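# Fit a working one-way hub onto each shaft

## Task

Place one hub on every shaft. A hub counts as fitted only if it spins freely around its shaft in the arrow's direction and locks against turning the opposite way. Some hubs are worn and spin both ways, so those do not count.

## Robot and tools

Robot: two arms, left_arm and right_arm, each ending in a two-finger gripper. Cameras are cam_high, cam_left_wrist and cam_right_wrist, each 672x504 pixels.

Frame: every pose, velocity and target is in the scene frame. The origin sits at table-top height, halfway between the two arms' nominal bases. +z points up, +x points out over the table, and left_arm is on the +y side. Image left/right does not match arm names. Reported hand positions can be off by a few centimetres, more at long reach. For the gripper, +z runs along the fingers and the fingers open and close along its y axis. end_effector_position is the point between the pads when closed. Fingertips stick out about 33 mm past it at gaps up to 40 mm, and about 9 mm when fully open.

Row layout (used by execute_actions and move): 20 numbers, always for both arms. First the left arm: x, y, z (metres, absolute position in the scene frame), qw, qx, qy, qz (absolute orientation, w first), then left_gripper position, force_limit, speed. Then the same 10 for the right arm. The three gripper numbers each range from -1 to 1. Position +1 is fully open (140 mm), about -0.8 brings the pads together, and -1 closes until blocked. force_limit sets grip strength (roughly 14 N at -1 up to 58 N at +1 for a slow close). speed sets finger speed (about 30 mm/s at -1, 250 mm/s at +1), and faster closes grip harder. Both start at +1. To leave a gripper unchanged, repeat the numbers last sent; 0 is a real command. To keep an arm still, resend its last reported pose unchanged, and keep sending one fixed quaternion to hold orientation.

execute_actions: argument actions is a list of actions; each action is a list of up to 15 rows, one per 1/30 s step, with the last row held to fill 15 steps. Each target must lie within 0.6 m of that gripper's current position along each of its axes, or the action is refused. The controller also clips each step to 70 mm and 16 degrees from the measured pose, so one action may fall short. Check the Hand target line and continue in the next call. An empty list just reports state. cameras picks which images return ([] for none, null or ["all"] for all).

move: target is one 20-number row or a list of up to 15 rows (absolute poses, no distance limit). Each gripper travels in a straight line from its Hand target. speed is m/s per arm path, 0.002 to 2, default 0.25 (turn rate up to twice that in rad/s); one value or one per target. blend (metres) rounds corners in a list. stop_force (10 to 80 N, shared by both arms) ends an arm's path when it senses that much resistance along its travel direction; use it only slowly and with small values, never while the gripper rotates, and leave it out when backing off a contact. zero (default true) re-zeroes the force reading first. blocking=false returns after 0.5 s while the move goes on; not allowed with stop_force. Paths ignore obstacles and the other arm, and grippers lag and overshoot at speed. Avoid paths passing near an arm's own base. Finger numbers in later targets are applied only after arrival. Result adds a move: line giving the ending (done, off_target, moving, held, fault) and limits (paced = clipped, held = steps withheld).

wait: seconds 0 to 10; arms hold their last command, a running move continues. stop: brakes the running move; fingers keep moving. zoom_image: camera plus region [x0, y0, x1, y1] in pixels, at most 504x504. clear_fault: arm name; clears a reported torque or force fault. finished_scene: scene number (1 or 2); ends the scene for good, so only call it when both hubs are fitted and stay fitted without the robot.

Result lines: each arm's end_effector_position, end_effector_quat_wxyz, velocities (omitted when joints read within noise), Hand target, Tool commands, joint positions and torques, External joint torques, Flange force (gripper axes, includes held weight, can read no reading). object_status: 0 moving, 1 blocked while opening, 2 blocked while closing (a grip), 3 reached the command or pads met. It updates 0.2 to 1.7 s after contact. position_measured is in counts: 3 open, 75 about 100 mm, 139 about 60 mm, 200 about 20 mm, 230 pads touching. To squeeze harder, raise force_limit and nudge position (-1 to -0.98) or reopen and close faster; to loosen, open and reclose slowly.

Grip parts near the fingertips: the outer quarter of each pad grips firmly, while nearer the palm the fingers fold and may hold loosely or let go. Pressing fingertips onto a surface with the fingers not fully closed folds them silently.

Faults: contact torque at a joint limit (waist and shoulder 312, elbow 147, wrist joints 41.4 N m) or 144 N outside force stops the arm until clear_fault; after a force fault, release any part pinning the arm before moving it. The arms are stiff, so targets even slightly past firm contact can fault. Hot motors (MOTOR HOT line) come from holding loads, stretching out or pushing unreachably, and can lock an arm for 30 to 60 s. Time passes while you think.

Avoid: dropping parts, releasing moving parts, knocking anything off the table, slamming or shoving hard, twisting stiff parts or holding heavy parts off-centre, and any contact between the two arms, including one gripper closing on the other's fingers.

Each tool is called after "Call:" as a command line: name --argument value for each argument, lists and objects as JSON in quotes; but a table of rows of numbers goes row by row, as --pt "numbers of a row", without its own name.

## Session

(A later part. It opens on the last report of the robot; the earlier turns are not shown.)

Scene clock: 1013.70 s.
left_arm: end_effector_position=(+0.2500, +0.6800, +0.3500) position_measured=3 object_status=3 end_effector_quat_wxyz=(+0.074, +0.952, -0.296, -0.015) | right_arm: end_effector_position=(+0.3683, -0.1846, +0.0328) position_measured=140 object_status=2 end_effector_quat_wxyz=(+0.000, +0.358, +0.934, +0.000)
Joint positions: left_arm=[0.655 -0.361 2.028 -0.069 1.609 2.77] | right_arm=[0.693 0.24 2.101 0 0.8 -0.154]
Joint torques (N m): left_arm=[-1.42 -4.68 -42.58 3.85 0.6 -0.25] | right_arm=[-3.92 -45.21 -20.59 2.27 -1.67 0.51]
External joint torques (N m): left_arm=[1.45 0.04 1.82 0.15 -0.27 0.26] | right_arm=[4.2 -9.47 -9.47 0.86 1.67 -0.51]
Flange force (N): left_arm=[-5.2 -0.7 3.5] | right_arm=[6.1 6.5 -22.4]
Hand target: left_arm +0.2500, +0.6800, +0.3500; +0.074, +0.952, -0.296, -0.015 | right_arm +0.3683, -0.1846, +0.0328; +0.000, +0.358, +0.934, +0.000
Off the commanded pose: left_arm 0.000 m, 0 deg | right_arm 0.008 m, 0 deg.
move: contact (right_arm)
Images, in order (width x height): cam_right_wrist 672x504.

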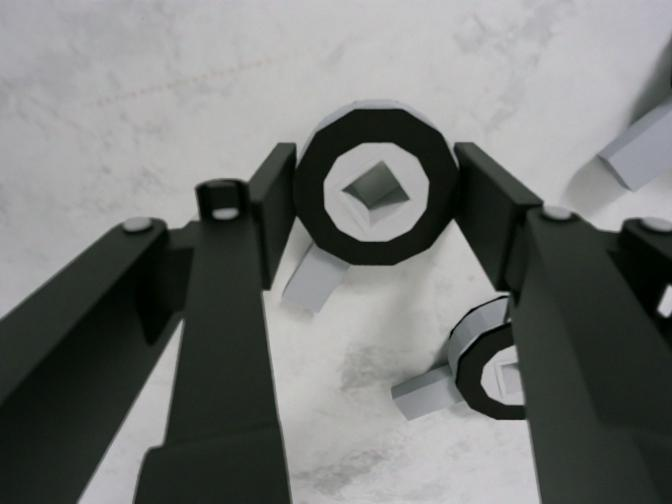

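Call:
move --target '[0.25,0.68,0.35,0.074,0.952,-0.296,-0.015,1,1,1,0.3683,-0.1846,0.0331,0,0.35837,0.93358,0,0.2,0,-1]' --speed 0.02 --cameras '[]'

Call:
move --target '[0.25,0.68,0.35,0.074,0.952,-0.296,-0.015,1,1,1,0.3683,-0.1846,0.06,0,0.35837,0.93358,0,0.2,0,-1]' --speed 0.06 --cameras '["cam_right_wrist"]'

Call:
zoom_image --camera "cam_right_wrist" --region '[280, 70, 450, 280]'

Scene clock: 1022.63 s.
left_arm: end_effector_position=(+0.2500, +0.6800, +0.3500) position_measured=3 object_status=3 end_effector_quat_wxyz=(+0.074, +0.952, -0.296, -0.015) | right_arm: end_effector_position=(+0.3683, -0.1846, +0.0331) position_measured=104 object_status=0 end_effector_quat_wxyz=(+0.000, +0.358, +0.934, +0.000)
Joint positions: left_arm=[0.655 -0.361 2.028 -0.069 1.609 2.77] | right_arm=[0.693 0.24 2.101 0 0.801 -0.154]
Joint torques (N m): left_arm=[-1.28 -5.03 -42.75 3.79 0.58 -0.25] | right_arm=[-3.09 -56.69 -27.55 2.54 -0.37 0.53]
External joint torques (N m): left_arm=[1.31 0.08 1.89 0.21 -0.23 0.26] | right_arm=[3.29 2.01 -2.53 0.6 0.36 -0.53]
Flange force (N): left_arm=[-4.9 -0.6 3.6] | right_arm=[4.3 8.3 0.1]
Hand target: left_arm +0.2500, +0.6800, +0.3500; +0.074, +0.952, -0.296, -0.015 | right_arm +0.3683, -0.1846, +0.0331; +0.000, +0.358, +0.934, +0.000
Off the commanded pose: left_arm 0.000 m, 0 deg | right_arm 0.000 m, 0 deg.
move: done
No camera images: "cameras" was empty.

Scene clock: 1023.47 s.
left_arm: end_effector_position=(+0.2500, +0.6800, +0.3500) position_measured=3 object_status=3 end_effector_quat_wxyz=(+0.074, +0.952, -0.296, -0.015) | right_arm: end_effector_position=(+0.3683, -0.1846, +0.0600) position_measured=104 object_status=3 end_effector_quat_wxyz=(+0.000, +0.358, +0.934, +0.000)
Joint positions: left_arm=[0.655 -0.361 2.028 -0.069 1.609 2.77] | right_arm=[0.693 0.206 2.081 0 0.855 -0.154]
Joint torques (N m): left_arm=[-1.49 -5.54 -42.86 3.95 0.68 -0.31] | right_arm=[-2.9 -54.38 -29.25 2.7 -0.44 0.45]
External joint torques (N m): left_arm=[1.45 1.07 2.19 0.04 -0.35 0.31] | right_arm=[2.99 1.64 -2.34 0.59 0.44 -0.45]
Flange force (N): left_arm=[-4.9 -2.3 4.2] | right_arm=[4.0 7.4 -0.7]
Hand target: left_arm +0.2500, +0.6800, +0.3500; +0.074, +0.952, -0.296, -0.015 | right_arm +0.3683, -0.1846, +0.0600; +0.000, +0.358, +0.934, +0.000
Off the commanded pose: left_arm 0.000 m, 0 deg | right_arm 0.000 m, 0 deg.
move: done
Images, in order (width x height): cam_right_wrist 672x504.

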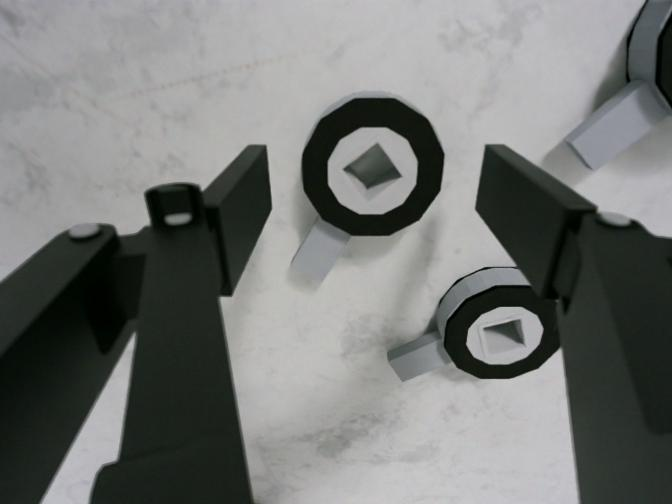

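Scaled by 2.400 from the camera's 672x504 image, which has a finer 960x720 frame.

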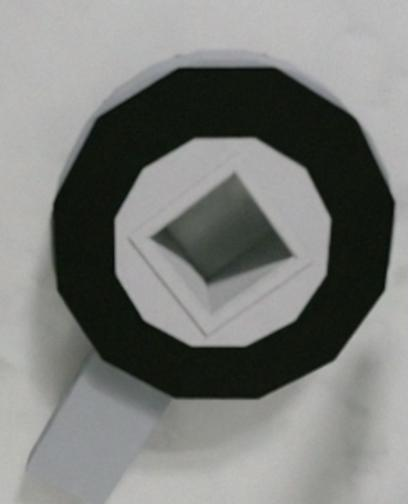

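Call:
move --target '[0.25,0.68,0.35,0.074,0.952,-0.296,-0.015,1,1,1,0.3683,-0.1846,0.0335,0,0.35837,0.93358,0,0.2,0,-1]' --speed 0.06 --cameras '[]'

Call:
move --target '[0.25,0.68,0.35,0.074,0.952,-0.296,-0.015,1,1,1,0.3683,-0.1846,0.0335,0,0.35837,0.93358,0,-1,0,-1]' --cameras '[]'

Call:
wait --seconds 0.8 --cameras '["cam_right_wrist"]'

Call:
zoom_image --camera "cam_right_wrist" --region '[330, 140, 430, 240]'

Scene clock: 1039.63 s.
left_arm: end_effector_position=(+0.2500, +0.6800, +0.3500) position_measured=3 object_status=3 end_effector_quat_wxyz=(+0.074, +0.952, -0.296, -0.015) | right_arm: end_effector_position=(+0.3683, -0.1846, +0.0335) position_measured=104 object_status=3 end_effector_quat_wxyz=(+0.000, +0.358, +0.934, +0.000)
Joint positions: left_arm=[0.655 -0.361 2.028 -0.069 1.609 2.77] | right_arm=[0.693 0.239 2.101 0 0.802 -0.154]
Joint torques (N m): left_arm=[-1.7 -4.69 -42.61 3.81 0.62 -0.19] | right_arm=[-2.46 -56.4 -27.8 2.58 -0.29 0.45]
External joint torques (N m): left_arm=[1.73 -0.11 1.79 0.2 -0.28 0.19] | right_arm=[2.71 1.67 -2.3 0.54 0.3 -0.45]
Flange force (N): left_arm=[-5.9 -0.7 3.4] | right_arm=[3.5 7.2 -0.1]
Hand target: left_arm +0.2500, +0.6800, +0.3500; +0.074, +0.952, -0.296, -0.015 | right_arm +0.3683, -0.1846, +0.0335; +0.000, +0.358, +0.934, +0.000
Off the commanded pose: left_arm 0.000 m, 0 deg | right_arm 0.000 m, 0 deg.
move: done
No camera images: "cameras" was empty.

Scene clock: 1040.83 s.
left_arm: end_effector_position=(+0.2500, +0.6800, +0.3500) position_measured=3 object_status=3 end_effector_quat_wxyz=(+0.074, +0.952, -0.296, -0.015) | right_arm: end_effector_position=(+0.3683, -0.1846, +0.0335) position_measured=140 object_status=0 end_effector_quat_wxyz=(+0.000, +0.358, +0.934, +0.000)
Joint positions: left_arm=[0.655 -0.361 2.028 -0.069 1.609 2.77] | right_arm=[0.693 0.239 2.101 0 0.802 -0.154]
Joint torques (N m): left_arm=[-1.51 -4.42 -42.67 3.87 0.64 -0.34] | right_arm=[-2.61 -48.68 -23.64 2.63 -1.74 0.5]
External joint torques (N m): left_arm=[1.58 -0.44 1.93 0.13 -0.3 0.35] | right_arm=[2.68 -5.84 -6.44 0.5 1.73 -0.5]
Flange force (N): left_arm=[-6.1 -0.1 3.7] | right_arm=[3.5 5.4 -15.7]
Hand target: left_arm +0.2500, +0.6800, +0.3500; +0.074, +0.952, -0.296, -0.015 | right_arm +0.3683, -0.1846, +0.0335; +0.000, +0.358, +0.934, +0.000
Off the commanded pose: left_arm 0.000 m, 0 deg | right_arm 0.000 m, 0 deg.
move: done
No camera images: "cameras" was empty.

Scene clock: 1041.63 s.
left_arm: end_effector_position=(+0.2500, +0.6800, +0.3500) position_measured=3 object_status=3 end_effector_quat_wxyz=(+0.074, +0.952, -0.296, -0.015) | right_arm: end_effector_position=(+0.3683, -0.1846, +0.0335) position_measured=140 object_status=2 end_effector_quat_wxyz=(+0.000, +0.358, +0.934, +0.000)
Joint positions: left_arm=[0.655 -0.361 2.028 -0.069 1.609 2.77] | right_arm=[0.693 0.239 2.101 0 0.802 -0.154]
Joint torques (N m): left_arm=[-1.61 -5.25 -42.71 3.84 0.73 -0.28] | right_arm=[-2.73 -48.39 -23.38 2.56 -1.63 0.49]
External joint torques (N m): left_arm=[1.62 0.58 1.96 0.16 -0.39 0.29] | right_arm=[2.86 -6.21 -6.77 0.58 1.62 -0.49]
Flange force (N): left_arm=[-5.5 -1.9 3.9] | right_arm=[3.8 5.5 -16.2]
Hand target: left_arm +0.2500, +0.6800, +0.3500; +0.074, +0.952, -0.296, -0.015 | right_arm +0.3683, -0.1846, +0.0335; +0.000, +0.358, +0.934, +0.000
Tool commands: left_gripper/position=+1.0 left_gripper/force_limit=+1.0 left_gripper/speed=+1.0 right_gripper/position=-1.0 right_gripper/force_limit=+0.0 right_gripper/speed=-1.0
Off the commanded pose: left_arm 0.000 m, 0 deg | right_arm 0.000 m, 0 deg.
wait: 0.80 s; at rest by 0.17 s
Images, in order (width x height): cam_right_wrist 672x504.

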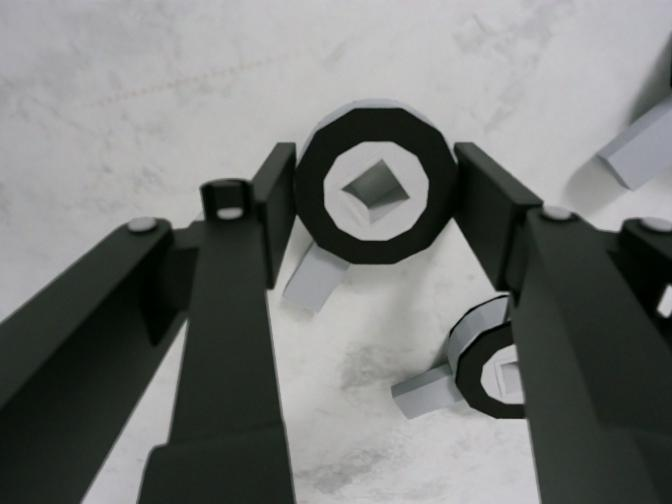

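Scaled by 5.040 from the camera's 672x504 image, which has a finer 960x720 frame.

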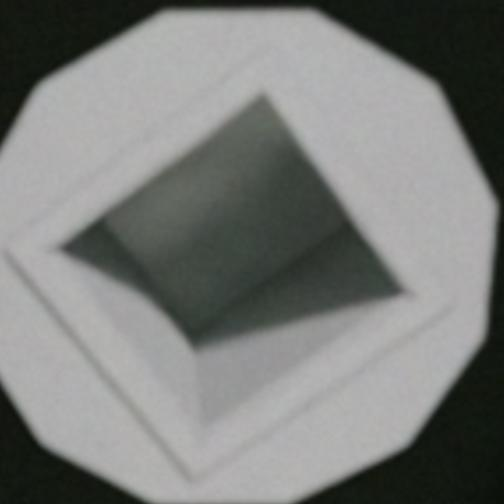

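Call:
move --pt "0.25 0.68 0.35 0.074 0.952 -0.296 -0.015 1 1 1 0.3683 -0.1846 0.12 0 0.35837 0.93358 0 -1 0 -1" --pt "0.25 0.68 0.35 0.074 0.952 -0.296 -0.015 1 1 1 0.4152 0.0917 0.12 0 0.31730 0.94832 0 -1 0 -1" --pt "0.25 0.68 0.35 0.074 0.952 -0.296 -0.015 1 1 1 0.4152 0.0917 0.083 0 0.31730 0.94832 0 -1 0 -1" --speed '[0.15,0.2,0.08]' --cameras '["cam_right_wrist"]'

Call:
zoom_image --camera "cam_right_wrist" --region '[344, 178, 384, 210]'

Call:
zoom_image --camera "cam_right_wrist" --region '[330, 140, 430, 240]'

Scene clock: 1053.20 s.
left_arm: end_effector_position=(+0.2500, +0.6800, +0.3500) position_measured=3 object_status=3 end_effector_quat_wxyz=(+0.074, +0.952, -0.296, -0.015) | right_arm: end_effector_position=(+0.4152, +0.0917, +0.0831) position_measured=140 object_status=2 end_effector_quat_wxyz=(+0.000, +0.317, +0.948, +0.000)
Joint positions: left_arm=[0.655 -0.361 2.028 -0.069 1.609 2.77] | right_arm=[0.93 0.513 1.577 0 1.052 -0.004]
Joint torques (N m): left_arm=[-1.93 -4.62 -42.24 3.86 0.65 -0.2] | right_arm=[-2.55 -91.9 -36.34 3.12 -0.45 0.52]
External joint torques (N m): left_arm=[2 -0.24 1.47 0.14 -0.31 0.21] | right_arm=[3.13 4.61 -0.14 0.68 0.44 -0.52]
Flange force (N): left_arm=[-6.6 -1.1 2.8] | right_arm=[3.6 7.2 2.9]
Hand target: left_arm +0.2500, +0.6800, +0.3500; +0.074, +0.952, -0.296, -0.015 | right_arm +0.4152, +0.0917, +0.0830; +0.000, +0.317, +0.948, +0.000
Off the commanded pose: left_arm 0.000 m, 0 deg | right_arm 0.000 m, 0 deg.
move: done
Images, in order (width x height): cam_right_wrist 672x504.

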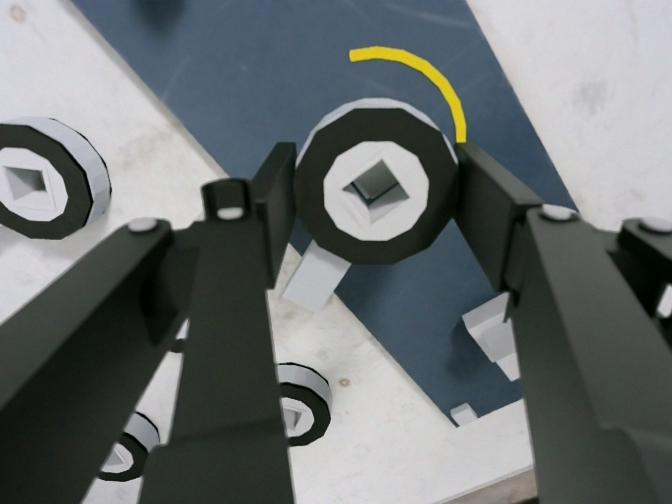

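Scaled by 12.600 from the camera's 672x504 image, which has a finer 960x720 frame.

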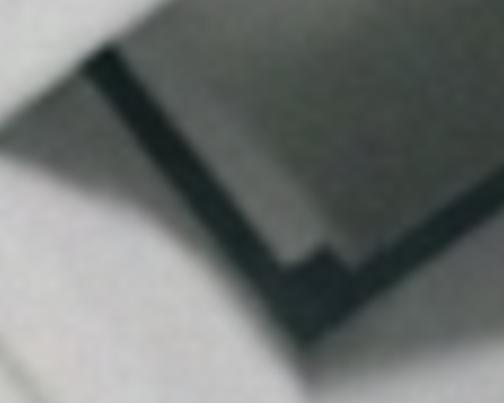

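Scaled by 5.040 from the camera's 672x504 image, which has a finer 960x720 frame.

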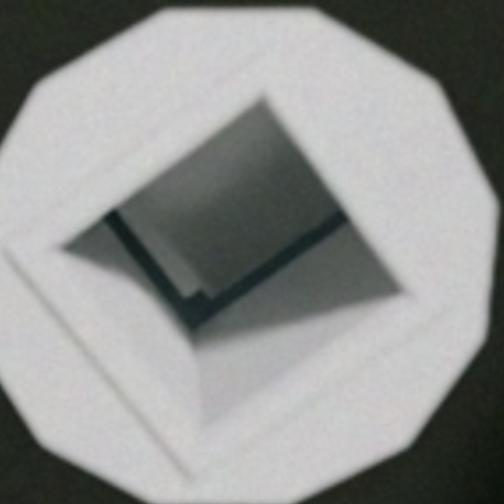

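Call:
move --target '[0.25,0.68,0.35,0.074,0.952,-0.296,-0.015,1,1,1,0.4152,0.0918,0.0735,0,0.31730,0.94832,0,-1,0,-1]' --speed 0.015 --stop_force 10 --cameras '["cam_right_wrist"]'

Call:
zoom_image --camera "cam_right_wrist" --region '[344, 178, 384, 210]'

Scene clock: 1063.60 s.
left_arm: end_effector_position=(+0.2500, +0.6800, +0.3500) position_measured=3 object_status=3 end_effector_quat_wxyz=(+0.074, +0.952, -0.296, -0.015) | right_arm: end_effector_position=(+0.4153, +0.0919, +0.0801) position_measured=140 object_status=2 end_effector_quat_wxyz=(+0.000, +0.317, +0.948, +0.000)
Joint positions: left_arm=[0.655 -0.361 2.028 -0.069 1.609 2.77] | right_arm=[0.93 0.515 1.579 0 1.047 -0.004]
Joint torques (N m): left_arm=[-1.84 -4.46 -42.63 3.92 0.71 -0.22] | right_arm=[-2.8 -66.23 -21.82 3.33 -1.54 0.47]
External joint torques (N m): left_arm=[1.92 -0.77 1.77 0.09 -0.37 0.23] | right_arm=[2.98 -21.03 -14.51 0.45 1.53 -0.47]
Flange force (N): left_arm=[-6.8 0.1 3.5] | right_arm=[3.4 5.1 -30.2]
Hand target: left_arm +0.2500, +0.6800, +0.3500; +0.074, +0.952, -0.296, -0.015 | right_arm +0.4153, +0.0918, +0.0801; +0.000, +0.317, +0.948, +0.000
Off the commanded pose: left_arm 0.000 m, 0 deg | right_arm 0.007 m, 0 deg.
move: contact (right_arm)
Images, in order (width x height): cam_right_wrist 672x504.

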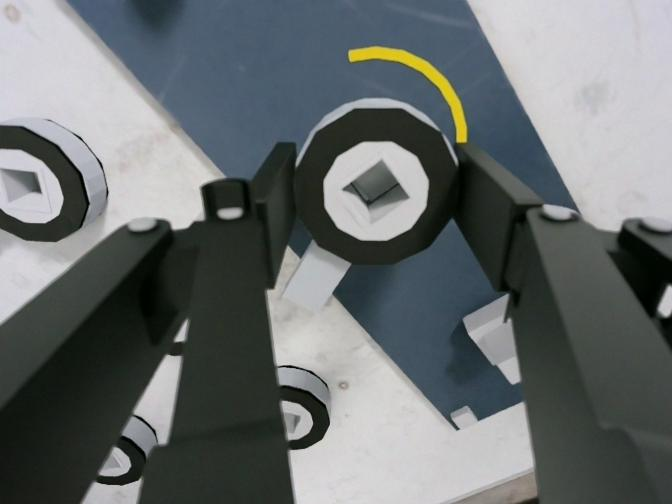

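Scaled by 12.600 from the camera's 672x504 image, which has a finer 960x720 frame.

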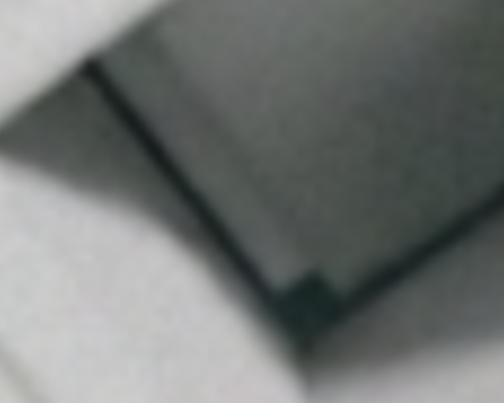

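Call:
move --target '[0.25,0.68,0.35,0.074,0.952,-0.296,-0.015,1,1,1,0.4150,0.0921,0.0815,0,0.31730,0.94832,0,-1,0,-1]' --speed 0.03 --cameras '[]'

Call:
move --target '[0.25,0.68,0.35,0.074,0.952,-0.296,-0.015,1,1,1,0.4150,0.0921,0.0735,0,0.31730,0.94832,0,-1,0,-1]' --speed 0.015 --stop_force 10 --cameras '["cam_right_wrist"]'

Call:
zoom_image --camera "cam_right_wrist" --region '[344, 178, 384, 210]'

Scene clock: 1086.07 s.
left_arm: end_effector_position=(+0.2500, +0.6800, +0.3500) position_measured=3 object_status=3 end_effector_quat_wxyz=(+0.074, +0.952, -0.296, -0.015) | right_arm: end_effector_position=(+0.4150, +0.0921, +0.0815) position_measured=140 object_status=2 end_effector_quat_wxyz=(+0.000, +0.317, +0.948, +0.000)
Joint positions: left_arm=[0.655 -0.361 2.028 -0.069 1.609 2.77] | right_arm=[0.931 0.514 1.577 0 1.05 -0.004]
Joint torques (N m): left_arm=[-1.72 -4.57 -42.48 3.9 0.74 -0.25] | right_arm=[-2.79 -91.52 -35.54 3.19 -0.33 0.52]
External joint torques (N m): left_arm=[1.69 0.09 1.73 0.1 -0.41 0.25] | right_arm=[3.09 4.34 -0.84 0.59 0.32 -0.52]
Flange force (N): left_arm=[-5.8 -1.3 3.5] | right_arm=[3.6 8.3 2.4]
Hand target: left_arm +0.2500, +0.6800, +0.3500; +0.074, +0.952, -0.296, -0.015 | right_arm +0.4150, +0.0921, +0.0815; +0.000, +0.317, +0.948, +0.000
Off the commanded pose: left_arm 0.000 m, 0 deg | right_arm 0.000 m, 0 deg.
move: done
No camera images: "cameras" was empty.

Scene clock: 1086.80 s.
left_arm: end_effector_position=(+0.2500, +0.6800, +0.3500) position_measured=3 object_status=3 end_effector_quat_wxyz=(+0.074, +0.952, -0.296, -0.015) | right_arm: end_effector_position=(+0.4151, +0.0922, +0.0802) position_measured=140 object_status=2 end_effector_quat_wxyz=(+0.000, +0.317, +0.948, +0.000)
Joint positions: left_arm=[0.655 -0.361 2.028 -0.069 1.609 2.77] | right_arm=[0.931 0.515 1.578 0 1.047 -0.004]
Joint torques (N m): left_arm=[-1.25 -5.06 -42.54 3.78 0.69 -0.27] | right_arm=[-2.79 -71.35 -24.36 3.22 -1.4 0.52]
External joint torques (N m): left_arm=[1.24 0.5 1.77 0.22 -0.36 0.28] | right_arm=[3.19 -15.89 -11.93 0.55 1.39 -0.52]
Flange force (N): left_arm=[-4.5 -1.5 3.5] | right_arm=[3.6 6.2 -23.9]
Hand target: left_arm +0.2500, +0.6800, +0.3500; +0.074, +0.952, -0.296, -0.015 | right_arm +0.4151, +0.0922, +0.0801; +0.000, +0.317, +0.948, +0.000
Off the commanded pose: left_arm 0.000 m, 0 deg | right_arm 0.007 m, 0 deg.
move: contact (right_arm)
Images, in order (width x height): cam_right_wrist 672x504.

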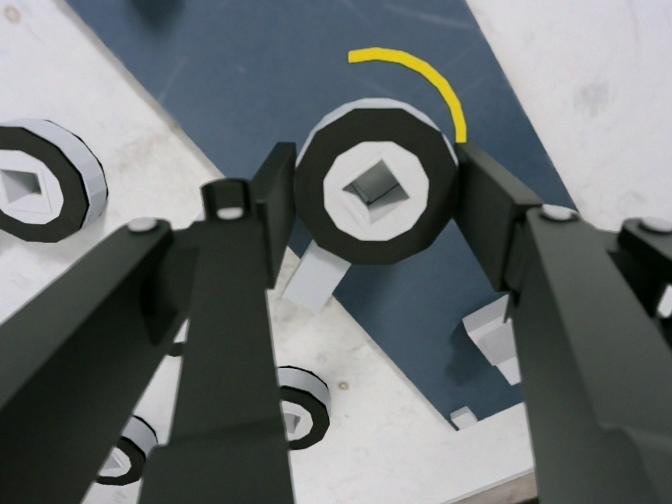

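Scaled by 12.600 from the camera's 672x504 image, which has a finer 960x720 frame.

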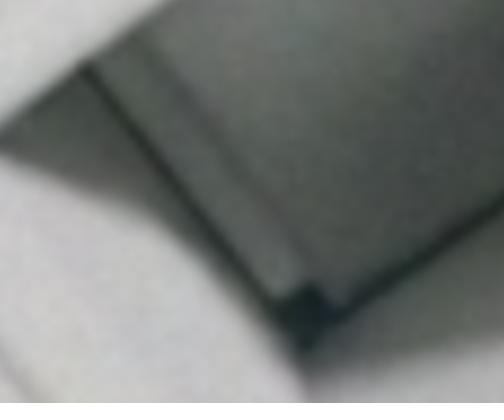

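Call:
move --target '[0.25,0.68,0.35,0.074,0.952,-0.296,-0.015,1,1,1,0.4151,0.0919,0.0812,0,0.31730,0.94832,0,-1,0,-1]' --speed 0.03 --cameras '[]'

Call:
move --target '[0.25,0.68,0.35,0.074,0.952,-0.296,-0.015,1,1,1,0.4151,0.0919,0.077,0,0.31730,0.94832,0,-1,0,-1]' --speed 0.012 --stop_force 10 --cameras '[]'

Call:
move --target '[0.25,0.68,0.35,0.074,0.952,-0.296,-0.015,1,1,1,0.4153,0.0921,0.0812,0,0.31730,0.94832,0,-1,0,-1]' --speed 0.03 --cameras '[]'

Call:
move --target '[0.25,0.68,0.35,0.074,0.952,-0.296,-0.015,1,1,1,0.4153,0.0921,0.077,0,0.31730,0.94832,0,-1,0,-1]' --speed 0.012 --stop_force 10 --cameras '[]'

Call:
move --target '[0.25,0.68,0.35,0.074,0.952,-0.296,-0.015,1,1,1,0.4149,0.0919,0.0812,0,0.31730,0.94832,0,-1,0,-1]' --speed 0.03 --cameras '[]'

Call:
move --target '[0.25,0.68,0.35,0.074,0.952,-0.296,-0.015,1,1,1,0.4149,0.0919,0.077,0,0.31730,0.94832,0,-1,0,-1]' --speed 0.012 --stop_force 10 --cameras '[]'

Call:
move --target '[0.25,0.68,0.35,0.074,0.952,-0.296,-0.015,1,1,1,0.4148,0.0923,0.0812,0,0.31730,0.94832,0,-1,0,-1]' --speed 0.03 --cameras '[]'

Call:
move --target '[0.25,0.68,0.35,0.074,0.952,-0.296,-0.015,1,1,1,0.4148,0.0923,0.077,0,0.31730,0.94832,0,-1,0,-1]' --speed 0.012 --stop_force 10 --cameras '["cam_right_wrist"]'

Call:
zoom_image --camera "cam_right_wrist" --region '[344, 178, 384, 210]'

Scene clock: 1115.43 s.
left_arm: end_effector_position=(+0.2500, +0.6800, +0.3500) position_measured=3 object_status=3 end_effector_quat_wxyz=(+0.074, +0.952, -0.296, -0.015) | right_arm: end_effector_position=(+0.4151, +0.0919, +0.0812) position_measured=140 object_status=2 end_effector_quat_wxyz=(+0.000, +0.317, +0.948, +0.000)
Joint positions: left_arm=[0.655 -0.361 2.028 -0.069 1.609 2.77] | right_arm=[0.931 0.515 1.578 0 1.049 -0.004]
Joint torques (N m): left_arm=[-1.08 -5.2 -42.54 3.89 0.67 -0.24] | right_arm=[-3.02 -92.06 -35.28 3.18 -0.51 0.5]
External joint torques (N m): left_arm=[1.21 -0.02 1.63 0.12 -0.33 0.25] | right_arm=[3.41 4.95 -1.02 0.59 0.5 -0.5]
Flange force (N): left_arm=[-4.5 -0.5 3.3] | right_arm=[4.1 9.7 2.4]
Hand target: left_arm +0.2500, +0.6800, +0.3500; +0.074, +0.952, -0.296, -0.015 | right_arm +0.4151, +0.0919, +0.0812; +0.000, +0.317, +0.948, +0.000
Off the commanded pose: left_arm 0.000 m, 0 deg | right_arm 0.000 m, 0 deg.
move: done
No camera images: "cameras" was empty.

Scene clock: 1116.20 s.
left_arm: end_effector_position=(+0.2500, +0.6800, +0.3500) position_measured=3 object_status=3 end_effector_quat_wxyz=(+0.074, +0.952, -0.296, -0.015) | right_arm: end_effector_position=(+0.4152, +0.0920, +0.0803) position_measured=140 object_status=2 end_effector_quat_wxyz=(+0.000, +0.317, +0.948, +0.000)
Joint positions: left_arm=[0.655 -0.361 2.028 -0.069 1.609 2.77] | right_arm=[0.93 0.515 1.579 0 1.047 -0.004]
Joint torques (N m): left_arm=[-1.29 -4.64 -42.88 3.94 0.63 -0.26] | right_arm=[-3.19 -77.24 -27.6 3.08 -1.09 0.5]
External joint torques (N m): left_arm=[1.35 -0.42 2.04 0.07 -0.29 0.27] | right_arm=[3.36 -10.05 -8.78 0.7 1.08 -0.5]
Flange force (N): left_arm=[-5.2 0.3 4.0] | right_arm=[3.9 6.9 -16.4]
Hand target: left_arm +0.2500, +0.6800, +0.3500; +0.074, +0.952, -0.296, -0.015 | right_arm +0.4152, +0.0920, +0.0803; +0.000, +0.317, +0.948, +0.000
Off the commanded pose: left_arm 0.000 m, 0 deg | right_arm 0.003 m, 0 deg.
move: contact (right_arm)
No camera images: "cameras" was empty.

Scene clock: 1116.90 s.
left_arm: end_effector_position=(+0.2500, +0.6800, +0.3500) position_measured=3 object_status=3 end_effector_quat_wxyz=(+0.074, +0.952, -0.296, -0.015) | right_arm: end_effector_position=(+0.4153, +0.0921, +0.0811) position_measured=140 object_status=2 end_effector_quat_wxyz=(+0.000, +0.317, +0.948, +0.000)
Joint positions: left_arm=[0.655 -0.361 2.028 -0.069 1.609 2.77] | right_arm=[0.93 0.515 1.577 0 1.05 -0.004]
Joint torques (N m): left_arm=[-2.03 -4.95 -42.69 3.84 0.62 -0.29] | right_arm=[-2.55 -90.88 -35.42 3.15 -0.45 0.53]
External joint torques (N m): left_arm=[2.1 -0.03 1.81 0.17 -0.29 0.3] | right_arm=[2.9 3.69 -0.93 0.63 0.44 -0.53]
Flange force (N): left_arm=[-7.2 -1.4 3.4] | right_arm=[3.3 7.7 1.6]
Hand target: left_arm +0.2500, +0.6800, +0.3500; +0.074, +0.952, -0.296, -0.015 | right_arm +0.4153, +0.0921, +0.0812; +0.000, +0.317, +0.948, +0.000
Off the commanded pose: left_arm 0.000 m, 0 deg | right_arm 0.000 m, 0 deg.
move: done
No camera images: "cameras" was empty.

Scene clock: 1117.70 s.
left_arm: end_effector_position=(+0.2500, +0.6800, +0.3500) position_measured=3 object_status=3 end_effector_quat_wxyz=(+0.074, +0.952, -0.296, -0.015) | right_arm: end_effector_position=(+0.4154, +0.0922, +0.0801) position_measured=140 object_status=2 end_effector_quat_wxyz=(+0.000, +0.317, +0.948, +0.000)
Joint positions: left_arm=[0.655 -0.361 2.028 -0.069 1.609 2.77] | right_arm=[0.93 0.516 1.578 0 1.047 -0.004]
Joint torques (N m): left_arm=[-1.44 -4.49 -42.87 3.86 0.61 -0.31] | right_arm=[-3.11 -68.96 -23.53 3.12 -1.62 0.52]
External joint torques (N m): left_arm=[1.53 -0.55 2.02 0.15 -0.27 0.31] | right_arm=[3.36 -18.23 -12.77 0.65 1.61 -0.52]
Flange force (N): left_arm=[-5.9 0.3 3.9] | right_arm=[3.8 5.1 -26.8]
Hand target: left_arm +0.2500, +0.6800, +0.3500; +0.074, +0.952, -0.296, -0.015 | right_arm +0.4154, +0.0922, +0.0801; +0.000, +0.317, +0.948, +0.000
Off the commanded pose: left_arm 0.000 m, 0 deg | right_arm 0.003 m, 0 deg.
move: contact (right_arm)
No camera images: "cameras" was empty.

Scene clock: 1118.40 s.
left_arm: end_effector_position=(+0.2500, +0.6800, +0.3500) position_measured=3 object_status=3 end_effector_quat_wxyz=(+0.074, +0.952, -0.296, -0.015) | right_arm: end_effector_position=(+0.4150, +0.0918, +0.0811) position_measured=140 object_status=2 end_effector_quat_wxyz=(+0.000, +0.317, +0.948, +0.000)
Joint positions: left_arm=[0.655 -0.361 2.028 -0.069 1.609 2.77] | right_arm=[0.931 0.514 1.578 0 1.049 -0.004]
Joint torques (N m): left_arm=[-1.7 -5.22 -43.12 3.93 0.69 -0.25] | right_arm=[-3.07 -91.64 -35.34 3.14 -0.25 0.55]
External joint torques (N m): left_arm=[1.78 0.13 2.25 0.08 -0.36 0.26] | right_arm=[3.68 4.51 -0.96 0.64 0.24 -0.55]
Flange force (N): left_arm=[-6.2 -1.0 4.3] | right_arm=[4.3 8.7 2.5]
Hand target: left_arm +0.2500, +0.6800, +0.3500; +0.074, +0.952, -0.296, -0.015 | right_arm +0.4149, +0.0919, +0.0812; +0.000, +0.317, +0.948, +0.000
Off the commanded pose: left_arm 0.000 m, 0 deg | right_arm 0.000 m, 0 deg.
move: done
No camera images: "cameras" was empty.

Scene clock: 1119.17 s.
left_arm: end_effector_position=(+0.2500, +0.6800, +0.3500) position_measured=3 object_status=3 end_effector_quat_wxyz=(+0.074, +0.952, -0.296, -0.015) | right_arm: end_effector_position=(+0.4150, +0.0920, +0.0802) position_measured=140 object_status=2 end_effector_quat_wxyz=(+0.000, +0.317, +0.948, +0.000)
Joint positions: left_arm=[0.655 -0.361 2.028 -0.069 1.609 2.77] | right_arm=[0.931 0.515 1.579 0 1.047 -0.004]
Joint torques (N m): left_arm=[-1.35 -4.82 -42.68 3.8 0.59 -0.27] | right_arm=[-2.89 -71.44 -24.47 3.27 -1.48 0.54]
External joint torques (N m): left_arm=[1.31 0.29 1.89 0.2 -0.26 0.27] | right_arm=[2.98 -15.74 -11.89 0.5 1.46 -0.54]
Flange force (N): left_arm=[-4.8 -1.0 3.6] | right_arm=[3.3 6.4 -23.9]
Hand target: left_arm +0.2500, +0.6800, +0.3500; +0.074, +0.952, -0.296, -0.015 | right_arm +0.4150, +0.0920, +0.0802; +0.000, +0.317, +0.948, +0.000
Off the commanded pose: left_arm 0.000 m, 0 deg | right_arm 0.003 m, 0 deg.
move: contact (right_arm)
No camera images: "cameras" was empty.

Scene clock: 1119.87 s.
left_arm: end_effector_position=(+0.2500, +0.6800, +0.3500) position_measured=3 object_status=3 end_effector_quat_wxyz=(+0.074, +0.952, -0.296, -0.015) | right_arm: end_effector_position=(+0.4148, +0.0923, +0.0812) position_measured=140 object_status=2 end_effector_quat_wxyz=(+0.000, +0.317, +0.948, +0.000)
Joint positions: left_arm=[0.655 -0.361 2.028 -0.069 1.609 2.77] | right_arm=[0.931 0.515 1.577 0 1.049 -0.003]
Joint torques (N m): left_arm=[-1.7 -4.8 -42.92 3.86 0.74 -0.28] | right_arm=[-3.04 -91.41 -35.23 3.11 -0.43 0.51]
External joint torques (N m): left_arm=[1.72 0 2.13 0.14 -0.4 0.28] | right_arm=[3.59 4.21 -1.07 0.67 0.43 -0.51]
Flange force (N): left_arm=[-6.1 -0.8 4.2] | right_arm=[4.2 8.7 1.9]
Hand target: left_arm +0.2500, +0.6800, +0.3500; +0.074, +0.952, -0.296, -0.015 | right_arm +0.4148, +0.0923, +0.0812; +0.000, +0.317, +0.948, +0.000
Off the commanded pose: left_arm 0.000 m, 0 deg | right_arm 0.000 m, 0 deg.
move: done
No camera images: "cameras" was empty.

Scene clock: 1120.63 s.
left_arm: end_effector_position=(+0.2500, +0.6800, +0.3500) position_measured=3 object_status=3 end_effector_quat_wxyz=(+0.074, +0.952, -0.296, -0.015) | right_arm: end_effector_position=(+0.4149, +0.0924, +0.0802) position_measured=140 object_status=2 end_effector_quat_wxyz=(+0.000, +0.317, +0.948, +0.000)
Joint positions: left_arm=[0.655 -0.361 2.028 -0.069 1.609 2.77] | right_arm=[0.931 0.516 1.578 0 1.047 -0.003]
Joint torques (N m): left_arm=[-1.04 -4.84 -42.89 3.82 0.59 -0.26] | right_arm=[-3.12 -71.03 -24.5 3.25 -1.42 0.51]
External joint torques (N m): left_arm=[1.08 0.02 2.05 0.18 -0.25 0.27] | right_arm=[3.14 -16.15 -11.85 0.52 1.41 -0.51]
Flange force (N): left_arm=[-4.3 -0.1 3.9] | right_arm=[3.6 5.7 -24.1]
Hand target: left_arm +0.2500, +0.6800, +0.3500; +0.074, +0.952, -0.296, -0.015 | right_arm +0.4149, +0.0924, +0.0802; +0.000, +0.317, +0.948, +0.000
Off the commanded pose: left_arm 0.000 m, 0 deg | right_arm 0.003 m, 0 deg.
move: contact (right_arm)
Images, in order (width x height): cam_right_wrist 672x504.

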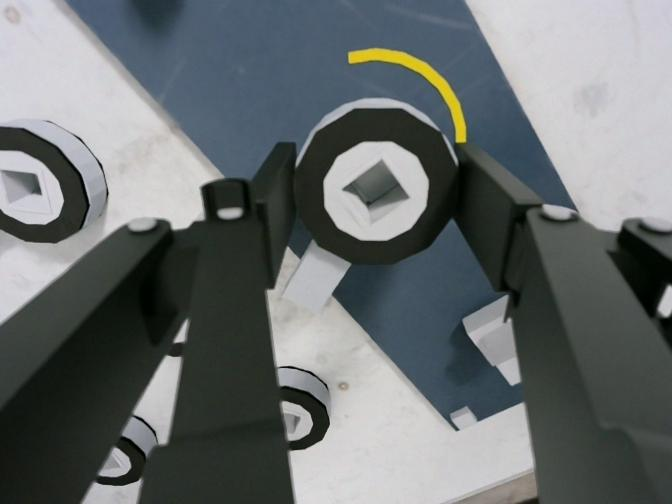

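Scaled by 12.600 from the camera's 672x504 image, which has a finer 960x720 frame.

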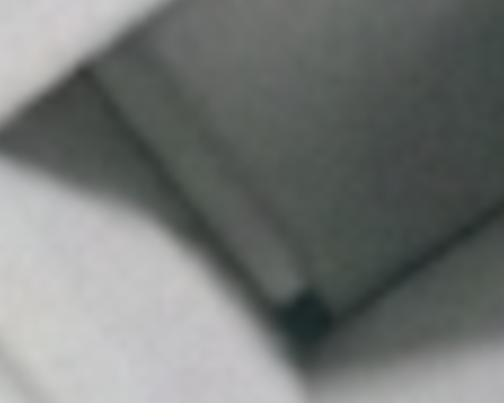

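Call:
move --pt "0.25 0.68 0.35 0.074 0.952 -0.296 -0.015 1 1 1 0.4148 0.0923 0.0812 0 0.31730 0.94832 0 -1 0 -1" --pt "0.25 0.68 0.35 0.074 0.952 -0.296 -0.015 1 1 1 0.4154 0.0916 0.0812 0 0.31730 0.94832 0 -1 0 -1" --speed 0.03 --cameras '[]'

Call:
move --target '[0.25,0.68,0.35,0.074,0.952,-0.296,-0.015,1,1,1,0.4154,0.0916,0.077,0,0.31730,0.94832,0,-1,0,-1]' --speed 0.012 --stop_force 10 --cameras '[]'

Call:
move --target '[0.25,0.68,0.35,0.074,0.952,-0.296,-0.015,1,1,1,0.4156,0.0914,0.0812,0,0.31730,0.94832,0,-1,0,-1]' --speed 0.03 --cameras '[]'

Call:
move --target '[0.25,0.68,0.35,0.074,0.952,-0.296,-0.015,1,1,1,0.4156,0.0914,0.077,0,0.31730,0.94832,0,-1,0,-1]' --speed 0.012 --stop_force 10 --cameras '[]'

Call:
move --target '[0.25,0.68,0.35,0.074,0.952,-0.296,-0.015,1,1,1,0.4158,0.0912,0.0812,0,0.31730,0.94832,0,-1,0,-1]' --speed 0.03 --cameras '[]'

Call:
move --target '[0.25,0.68,0.35,0.074,0.952,-0.296,-0.015,1,1,1,0.4158,0.0912,0.077,0,0.31730,0.94832,0,-1,0,-1]' --speed 0.012 --stop_force 10 --cameras '[]'

Call:
move --target '[0.25,0.68,0.35,0.074,0.952,-0.296,-0.015,1,1,1,0.4154,0.0910,0.0812,0,0.31730,0.94832,0,-1,0,-1]' --speed 0.03 --cameras '[]'

Call:
move --target '[0.25,0.68,0.35,0.074,0.952,-0.296,-0.015,1,1,1,0.4154,0.0910,0.077,0,0.31730,0.94832,0,-1,0,-1]' --speed 0.012 --stop_force 10 --cameras '["cam_right_wrist"]'

Call:
zoom_image --camera "cam_right_wrist" --region '[344, 178, 384, 210]'

Scene clock: 1152.97 s.
left_arm: end_effector_position=(+0.2500, +0.6800, +0.3500) position_measured=3 object_status=3 end_effector_quat_wxyz=(+0.074, +0.952, -0.296, -0.015) | right_arm: end_effector_position=(+0.4153, +0.0916, +0.0812) position_measured=140 object_status=2 end_effector_quat_wxyz=(+0.000, +0.317, +0.948, +0.000)
Joint positions: left_arm=[0.655 -0.361 2.028 -0.069 1.609 2.77] | right_arm=[0.93 0.514 1.578 0 1.049 -0.004]
Joint torques (N m): left_arm=[-1.57 -5.33 -42.72 3.85 0.64 -0.23] | right_arm=[-2.7 -91.63 -35.38 3.21 -0.41 0.49]
External joint torques (N m): left_arm=[1.56 0.64 1.94 0.15 -0.31 0.24] | right_arm=[3.17 4.45 -0.99 0.58 0.4 -0.49]
Flange force (N): left_arm=[-5.2 -1.8 3.7] | right_arm=[3.7 8.8 2.2]
Hand target: left_arm +0.2500, +0.6800, +0.3500; +0.074, +0.952, -0.296, -0.015 | right_arm +0.4154, +0.0916, +0.0812; +0.000, +0.317, +0.948, +0.000
Off the commanded pose: left_arm 0.000 m, 0 deg | right_arm 0.000 m, 0 deg.
move: done
No camera images: "cameras" was empty.

Scene clock: 1153.73 s.
left_arm: end_effector_position=(+0.2500, +0.6800, +0.3500) position_measured=3 object_status=3 end_effector_quat_wxyz=(+0.074, +0.952, -0.296, -0.015) | right_arm: end_effector_position=(+0.4155, +0.0917, +0.0802) position_measured=140 object_status=2 end_effector_quat_wxyz=(+0.000, +0.317, +0.948, +0.000)
Joint positions: left_arm=[0.655 -0.361 2.028 -0.069 1.609 2.77] | right_arm=[0.93 0.515 1.579 0 1.047 -0.004]
Joint torques (N m): left_arm=[-2.06 -4.58 -42.55 3.88 0.72 -0.26] | right_arm=[-2.9 -70.6 -24.37 3.16 -1.52 0.55]
External joint torques (N m): left_arm=[2.15 -0.49 1.78 0.12 -0.37 0.27] | right_arm=[3.33 -16.62 -11.96 0.62 1.51 -0.55]
Flange force (N): left_arm=[-7.4 -0.7 3.5] | right_arm=[3.7 5.4 -24.7]
Hand target: left_arm +0.2500, +0.6800, +0.3500; +0.074, +0.952, -0.296, -0.015 | right_arm +0.4155, +0.0917, +0.0801; +0.000, +0.317, +0.948, +0.000
Off the commanded pose: left_arm 0.000 m, 0 deg | right_arm 0.003 m, 0 deg.
move: contact (right_arm)
No camera images: "cameras" was empty.

Scene clock: 1154.43 s.
left_arm: end_effector_position=(+0.2500, +0.6800, +0.3500) position_measured=3 object_status=3 end_effector_quat_wxyz=(+0.074, +0.952, -0.296, -0.015) | right_arm: end_effector_position=(+0.4156, +0.0914, +0.0812) position_measured=140 object_status=2 end_effector_quat_wxyz=(+0.000, +0.317, +0.948, +0.000)
Joint positions: left_arm=[0.655 -0.361 2.028 -0.069 1.609 2.77] | right_arm=[0.93 0.514 1.578 0 1.049 -0.005]
Joint torques (N m): left_arm=[-1.84 -4.99 -42.49 3.9 0.62 -0.25] | right_arm=[-2.7 -90.72 -35.16 3.13 -0.31 0.53]
External joint torques (N m): left_arm=[1.91 -0.06 1.62 0.11 -0.28 0.26] | right_arm=[2.99 3.7 -1.11 0.64 0.3 -0.53]
Flange force (N): left_arm=[-6.5 -1.2 3.0] | right_arm=[3.4 8.0 1.7]
Hand target: left_arm +0.2500, +0.6800, +0.3500; +0.074, +0.952, -0.296, -0.015 | right_arm +0.4156, +0.0914, +0.0812; +0.000, +0.317, +0.948, +0.000
Off the commanded pose: left_arm 0.000 m, 0 deg | right_arm 0.000 m, 0 deg.
move: done
No camera images: "cameras" was empty.

Scene clock: 1155.20 s.
left_arm: end_effector_position=(+0.2500, +0.6800, +0.3500) position_measured=3 object_status=3 end_effector_quat_wxyz=(+0.074, +0.952, -0.296, -0.015) | right_arm: end_effector_position=(+0.4157, +0.0915, +0.0803) position_measured=140 object_status=2 end_effector_quat_wxyz=(+0.000, +0.317, +0.948, +0.000)
Joint positions: left_arm=[0.655 -0.361 2.028 -0.069 1.609 2.77] | right_arm=[0.93 0.515 1.579 0 1.047 -0.005]
Joint torques (N m): left_arm=[-1.64 -5.01 -42.75 3.9 0.62 -0.23] | right_arm=[-3.26 -76.79 -27.71 3 -1.09 0.55]
External joint torques (N m): left_arm=[1.73 -0.12 1.97 0.1 -0.27 0.24] | right_arm=[3.55 -10.38 -8.57 0.77 1.08 -0.55]
Flange force (N): left_arm=[-6.1 -0.6 3.7] | right_arm=[4.0 6.0 -16.5]
Hand target: left_arm +0.2500, +0.6800, +0.3500; +0.074, +0.952, -0.296, -0.015 | right_arm +0.4157, +0.0915, +0.0803; +0.000, +0.317, +0.948, +0.000
Off the commanded pose: left_arm 0.000 m, 0 deg | right_arm 0.003 m, 0 deg.
move: contact (right_arm)
No camera images: "cameras" was empty.

Scene clock: 1155.90 s.
left_arm: end_effector_position=(+0.2500, +0.6800, +0.3500) position_measured=3 object_status=3 end_effector_quat_wxyz=(+0.074, +0.952, -0.296, -0.015) | right_arm: end_effector_position=(+0.4158, +0.0912, +0.0812) position_measured=140 object_status=2 end_effector_quat_wxyz=(+0.000, +0.317, +0.948, +0.000)
Joint positions: left_arm=[0.655 -0.361 2.028 -0.069 1.609 2.77] | right_arm=[0.929 0.514 1.578 0 1.049 -0.005]
Joint torques (N m): left_arm=[-1.48 -4.43 -42.53 3.88 0.62 -0.29] | right_arm=[-2.99 -91.44 -35.62 3.18 -0.34 0.45]
External joint torques (N m): left_arm=[1.48 -0.1 1.73 0.12 -0.29 0.3] | right_arm=[3.49 4.2 -0.72 0.6 0.33 -0.45]
Flange force (N): left_arm=[-5.5 -0.7 3.4] | right_arm=[4.1 7.8 2.3]
Hand target: left_arm +0.2500, +0.6800, +0.3500; +0.074, +0.952, -0.296, -0.015 | right_arm +0.4158, +0.0912, +0.0812; +0.000, +0.317, +0.948, +0.000
Off the commanded pose: left_arm 0.000 m, 0 deg | right_arm 0.000 m, 0 deg.
move: done
No camera images: "cameras" was empty.

Scene clock: 1156.67 s.
left_arm: end_effector_position=(+0.2500, +0.6800, +0.3500) position_measured=3 object_status=3 end_effector_quat_wxyz=(+0.074, +0.952, -0.296, -0.015) | right_arm: end_effector_position=(+0.4159, +0.0913, +0.0803) position_measured=140 object_status=2 end_effector_quat_wxyz=(+0.000, +0.317, +0.948, +0.000)
Joint positions: left_arm=[0.655 -0.361 2.028 -0.069 1.609 2.77] | right_arm=[0.929 0.515 1.579 0 1.047 -0.005]
Joint torques (N m): left_arm=[-1.68 -4.95 -42.87 3.81 0.64 -0.29] | right_arm=[-3.02 -77.6 -27.87 3.07 -1.12 0.6]
External joint torques (N m): left_arm=[1.68 0.1 1.99 0.19 -0.31 0.3] | right_arm=[3.57 -9.67 -8.47 0.72 1.11 -0.6]
Flange force (N): left_arm=[-6.0 -1.0 3.8] | right_arm=[4.0 6.8 -15.9]
Hand target: left_arm +0.2500, +0.6800, +0.3500; +0.074, +0.952, -0.296, -0.015 | right_arm +0.4159, +0.0913, +0.0803; +0.000, +0.317, +0.948, +0.000
Off the commanded pose: left_arm 0.000 m, 0 deg | right_arm 0.003 m, 0 deg.
move: contact (right_arm)
No camera images: "cameras" was empty.

Scene clock: 1157.37 s.
left_arm: end_effector_position=(+0.2500, +0.6800, +0.3500) position_measured=3 object_status=3 end_effector_quat_wxyz=(+0.074, +0.952, -0.296, -0.015) | right_arm: end_effector_position=(+0.4155, +0.0909, +0.0812) position_measured=140 object_status=2 end_effector_quat_wxyz=(+0.000, +0.317, +0.948, +0.000)
Joint positions: left_arm=[0.655 -0.361 2.028 -0.069 1.609 2.77] | right_arm=[0.929 0.514 1.579 0 1.049 -0.005]
Joint torques (N m): left_arm=[-1.28 -4.82 -42.68 3.85 0.72 -0.33] | right_arm=[-2.55 -91.53 -35.18 3.13 -0.44 0.54]
External joint torques (N m): left_arm=[1.33 -0.07 1.92 0.15 -0.38 0.34] | right_arm=[2.65 4.51 -1.14 0.64 0.44 -0.54]
Flange force (N): left_arm=[-5.2 -0.5 3.9] | right_arm=[3.0 9.3 2.1]
Hand target: left_arm +0.2500, +0.6800, +0.3500; +0.074, +0.952, -0.296, -0.015 | right_arm +0.4154, +0.0910, +0.0812; +0.000, +0.317, +0.948, +0.000
Off the commanded pose: left_arm 0.000 m, 0 deg | right_arm 0.000 m, 0 deg.
move: done
No camera images: "cameras" was empty.

Scene clock: 1158.13 s.
left_arm: end_effector_position=(+0.2500, +0.6800, +0.3500) position_measured=3 object_status=3 end_effector_quat_wxyz=(+0.074, +0.952, -0.296, -0.015) | right_arm: end_effector_position=(+0.4155, +0.0911, +0.0802) position_measured=140 object_status=2 end_effector_quat_wxyz=(+0.000, +0.317, +0.948, +0.000)
Joint positions: left_arm=[0.655 -0.361 2.028 -0.069 1.609 2.77] | right_arm=[0.929 0.514 1.58 0 1.047 -0.005]
Joint torques (N m): left_arm=[-1.62 -5.18 -42.6 3.87 0.68 -0.2] | right_arm=[-2.53 -70.79 -24.29 3.24 -1.54 0.49]
External joint torques (N m): left_arm=[1.66 0.28 1.79 0.14 -0.34 0.21] | right_arm=[2.42 -16.26 -12.02 0.53 1.53 -0.49]
Flange force (N): left_arm=[-5.5 -1.4 3.5] | right_arm=[2.7 6.0 -24.5]
Hand target: left_arm +0.2500, +0.6800, +0.3500; +0.074, +0.952, -0.296, -0.015 | right_arm +0.4155, +0.0911, +0.0802; +0.000, +0.317, +0.948, +0.000
Off the commanded pose: left_arm 0.000 m, 0 deg | right_arm 0.003 m, 0 deg.
move: contact (right_arm)
Images, in order (width x height): cam_right_wrist 672x504.

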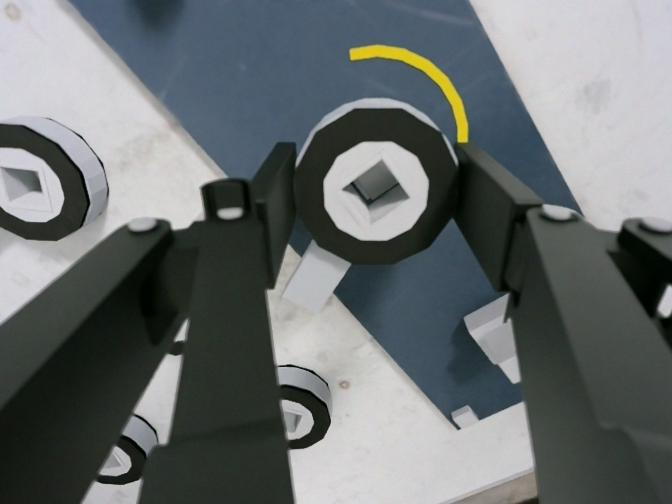

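Scaled by 12.600 from the camera's 672x504 image, which has a finer 960x720 frame.

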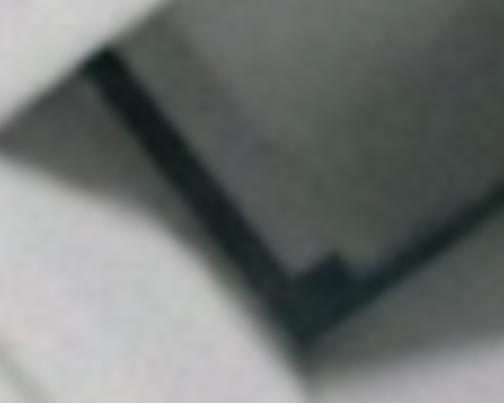

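Call:
move --pt "0.25 0.68 0.35 0.074 0.952 -0.296 -0.015 1 1 1 0.4155 0.0911 0.083 0 0.3173 0.94832 0 -1 0 -1" --pt "0.25 0.68 0.35 0.074 0.952 -0.296 -0.015 1 1 1 0.4152 0.0935 0.083 0 0.3173 0.94832 0 -1 0 -1" --speed 0.04 --cameras '["cam_right_wrist"]'

Call:
zoom_image --camera "cam_right_wrist" --region '[330, 160, 400, 220]'

Scene clock: 1221.83 s.
left_arm: end_effector_position=(+0.2500, +0.6800, +0.3500) position_measured=3 object_status=3 end_effector_quat_wxyz=(+0.074, +0.952, -0.296, -0.015) | right_arm: end_effector_position=(+0.4152, +0.0935, +0.0831) position_measured=140 object_status=2 end_effector_quat_wxyz=(+0.000, +0.317, +0.948, +0.000)
Joint positions: left_arm=[0.655 -0.361 2.028 -0.069 1.609 2.77] | right_arm=[0.932 0.515 1.573 0 1.053 -0.003]
Joint torques (N m): left_arm=[-1.54 -4.02 -42.55 3.86 0.69 -0.2] | right_arm=[-2.24 -91.66 -36.11 3.24 -0.39 0.56]
External joint torques (N m): left_arm=[1.58 -0.91 1.76 0.14 -0.35 0.2] | right_arm=[2.43 4.3 -0.31 0.54 0.38 -0.56]
Flange force (N): left_arm=[-5.8 0.7 3.5] | right_arm=[2.7 7.1 2.6]
Hand target: left_arm +0.2500, +0.6800, +0.3500; +0.074, +0.952, -0.296, -0.015 | right_arm +0.4152, +0.0935, +0.0830; +0.000, +0.317, +0.948, +0.000
Off the commanded pose: left_arm 0.000 m, 0 deg | right_arm 0.000 m, 0 deg.
move: done
Images, in order (width x height): cam_right_wrist 672x504.

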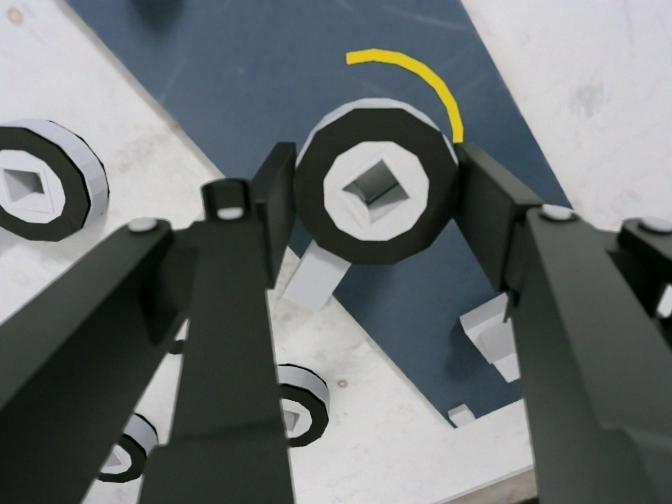

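Scaled by 7.200 from the camera's 672x504 image, which has a finer 960x720 frame.

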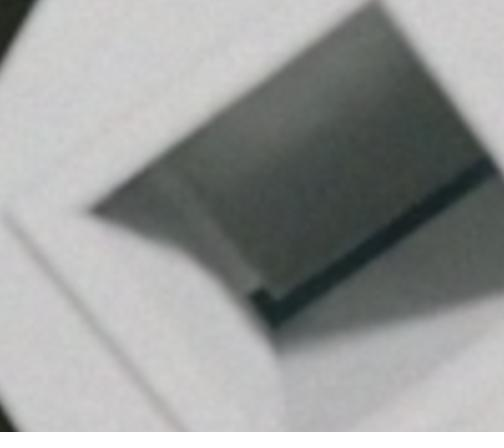

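Call:
zoom_image --camera "cam_right_wrist" --region '[335, 150, 415, 230]'

Scaled by 6.300 from the camera's 672x504 image, which has a finer 960x720 frame.

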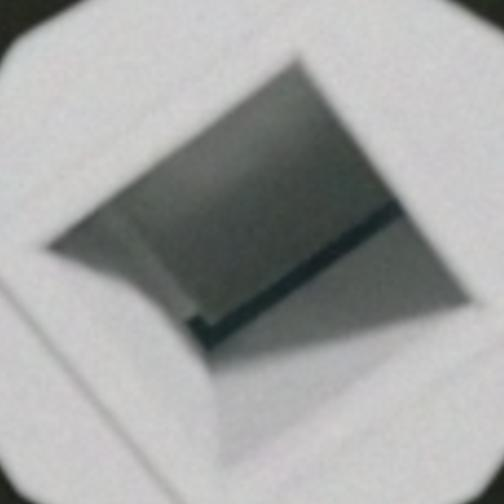

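Call:
move --pt "0.25 0.68 0.35 0.074 0.952 -0.296 -0.015 1 1 1 0.4149 0.0935 0.083 0 0.3173 0.94832 0 -1 0 -1" --pt "0.25 0.68 0.35 0.074 0.952 -0.296 -0.015 1 1 1 0.4149 0.0935 0.077 0 0.3173 0.94832 0 -1 0 -1" --speed '[0.03,0.012]' --stop_force 10 --cameras '["cam_right_wrist"]'

Call:
zoom_image --camera "cam_right_wrist" --region '[335, 150, 415, 230]'

Scene clock: 1272.53 s.
left_arm: end_effector_position=(+0.2500, +0.6800, +0.3500) position_measured=3 object_status=3 end_effector_quat_wxyz=(+0.074, +0.952, -0.296, -0.015) | right_arm: end_effector_position=(+0.4149, +0.0935, +0.0770) position_measured=140 object_status=2 end_effector_quat_wxyz=(+0.000, +0.317, +0.948, +0.000)
Joint positions: left_arm=[0.655 -0.361 2.028 -0.069 1.609 2.77] | right_arm=[0.932 0.52 1.578 0 1.044 -0.002]
Joint torques (N m): left_arm=[-0.99 -4.87 -42.79 3.88 0.68 -0.29] | right_arm=[-3.31 -88.64 -26.06 2.73 4.32 0.5]
External joint torques (N m): left_arm=[1.09 -0.25 1.92 0.13 -0.34 0.3] | right_arm=[3.78 1.23 -10.12 1.04 -4.33 -0.5]
Flange force (N): left_arm=[-4.5 0.1 3.9] | right_arm=[5.0 21.0 0.2]
Hand target: left_arm +0.2500, +0.6800, +0.3500; +0.074, +0.952, -0.296, -0.015 | right_arm +0.4149, +0.0935, +0.0770; +0.000, +0.317, +0.948, +0.000
Off the commanded pose: left_arm 0.000 m, 0 deg | right_arm 0.000 m, 0 deg.
move: done
Images, in order (width x height): cam_right_wrist 672x504.

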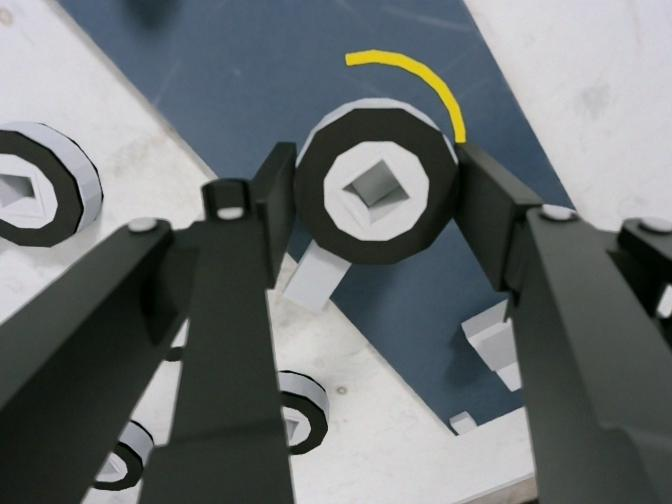

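Scaled by 6.300 from the camera's 672x504 image, which has a finer 960x720 frame.

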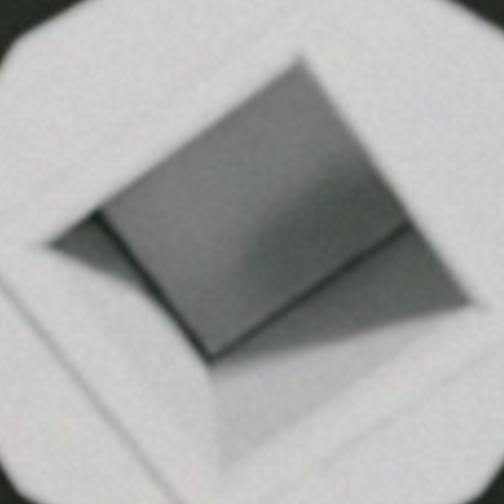

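Call:
move --target '[0.25,0.68,0.35,0.074,0.952,-0.296,-0.015,1,1,1,0.4149,0.0935,0.052,0,0.3173,0.94832,0,-1,0,-1]' --speed 0.025 --stop_force 14 --cameras '["cam_right_wrist"]'

Scene clock: 1280.30 s.
left_arm: end_effector_position=(+0.2500, +0.6800, +0.3500) position_measured=3 object_status=3 end_effector_quat_wxyz=(+0.074, +0.952, -0.296, -0.015) | right_arm: end_effector_position=(+0.4149, +0.0935, +0.0558) position_measured=140 object_status=2 end_effector_quat_wxyz=(+0.000, +0.317, +0.948, +0.000)
Joint positions: left_arm=[0.655 -0.361 2.028 -0.069 1.609 2.77] | right_arm=[0.932 0.537 1.593 0 1.011 -0.002]
Joint torques (N m): left_arm=[-1.18 -4.35 -42.61 3.93 0.67 -0.24] | right_arm=[-4.33 -57.47 -12.15 2.54 0.19 0.42]
External joint torques (N m): left_arm=[1.29 -0.87 1.78 0.07 -0.33 0.25] | right_arm=[4.62 -30.98 -23.42 1.16 -0.2 -0.42]
Flange force (N): left_arm=[-5.1 0.9 3.6] | right_arm=[5.8 11.0 -42.2]
Hand target: left_arm +0.2500, +0.6800, +0.3500; +0.074, +0.952, -0.296, -0.015 | right_arm +0.4149, +0.0935, +0.0557; +0.000, +0.317, +0.948, +0.000
Off the commanded pose: left_arm 0.000 m, 0 deg | right_arm 0.004 m, 0 deg.
move: contact (right_arm)
Images, in order (width x height): cam_right_wrist 672x504.

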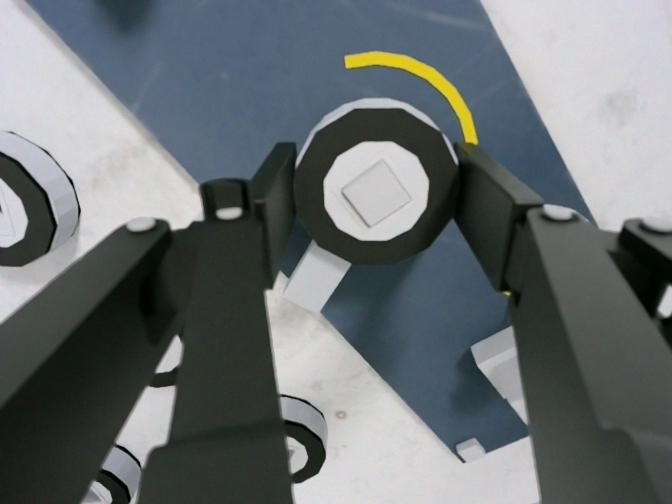

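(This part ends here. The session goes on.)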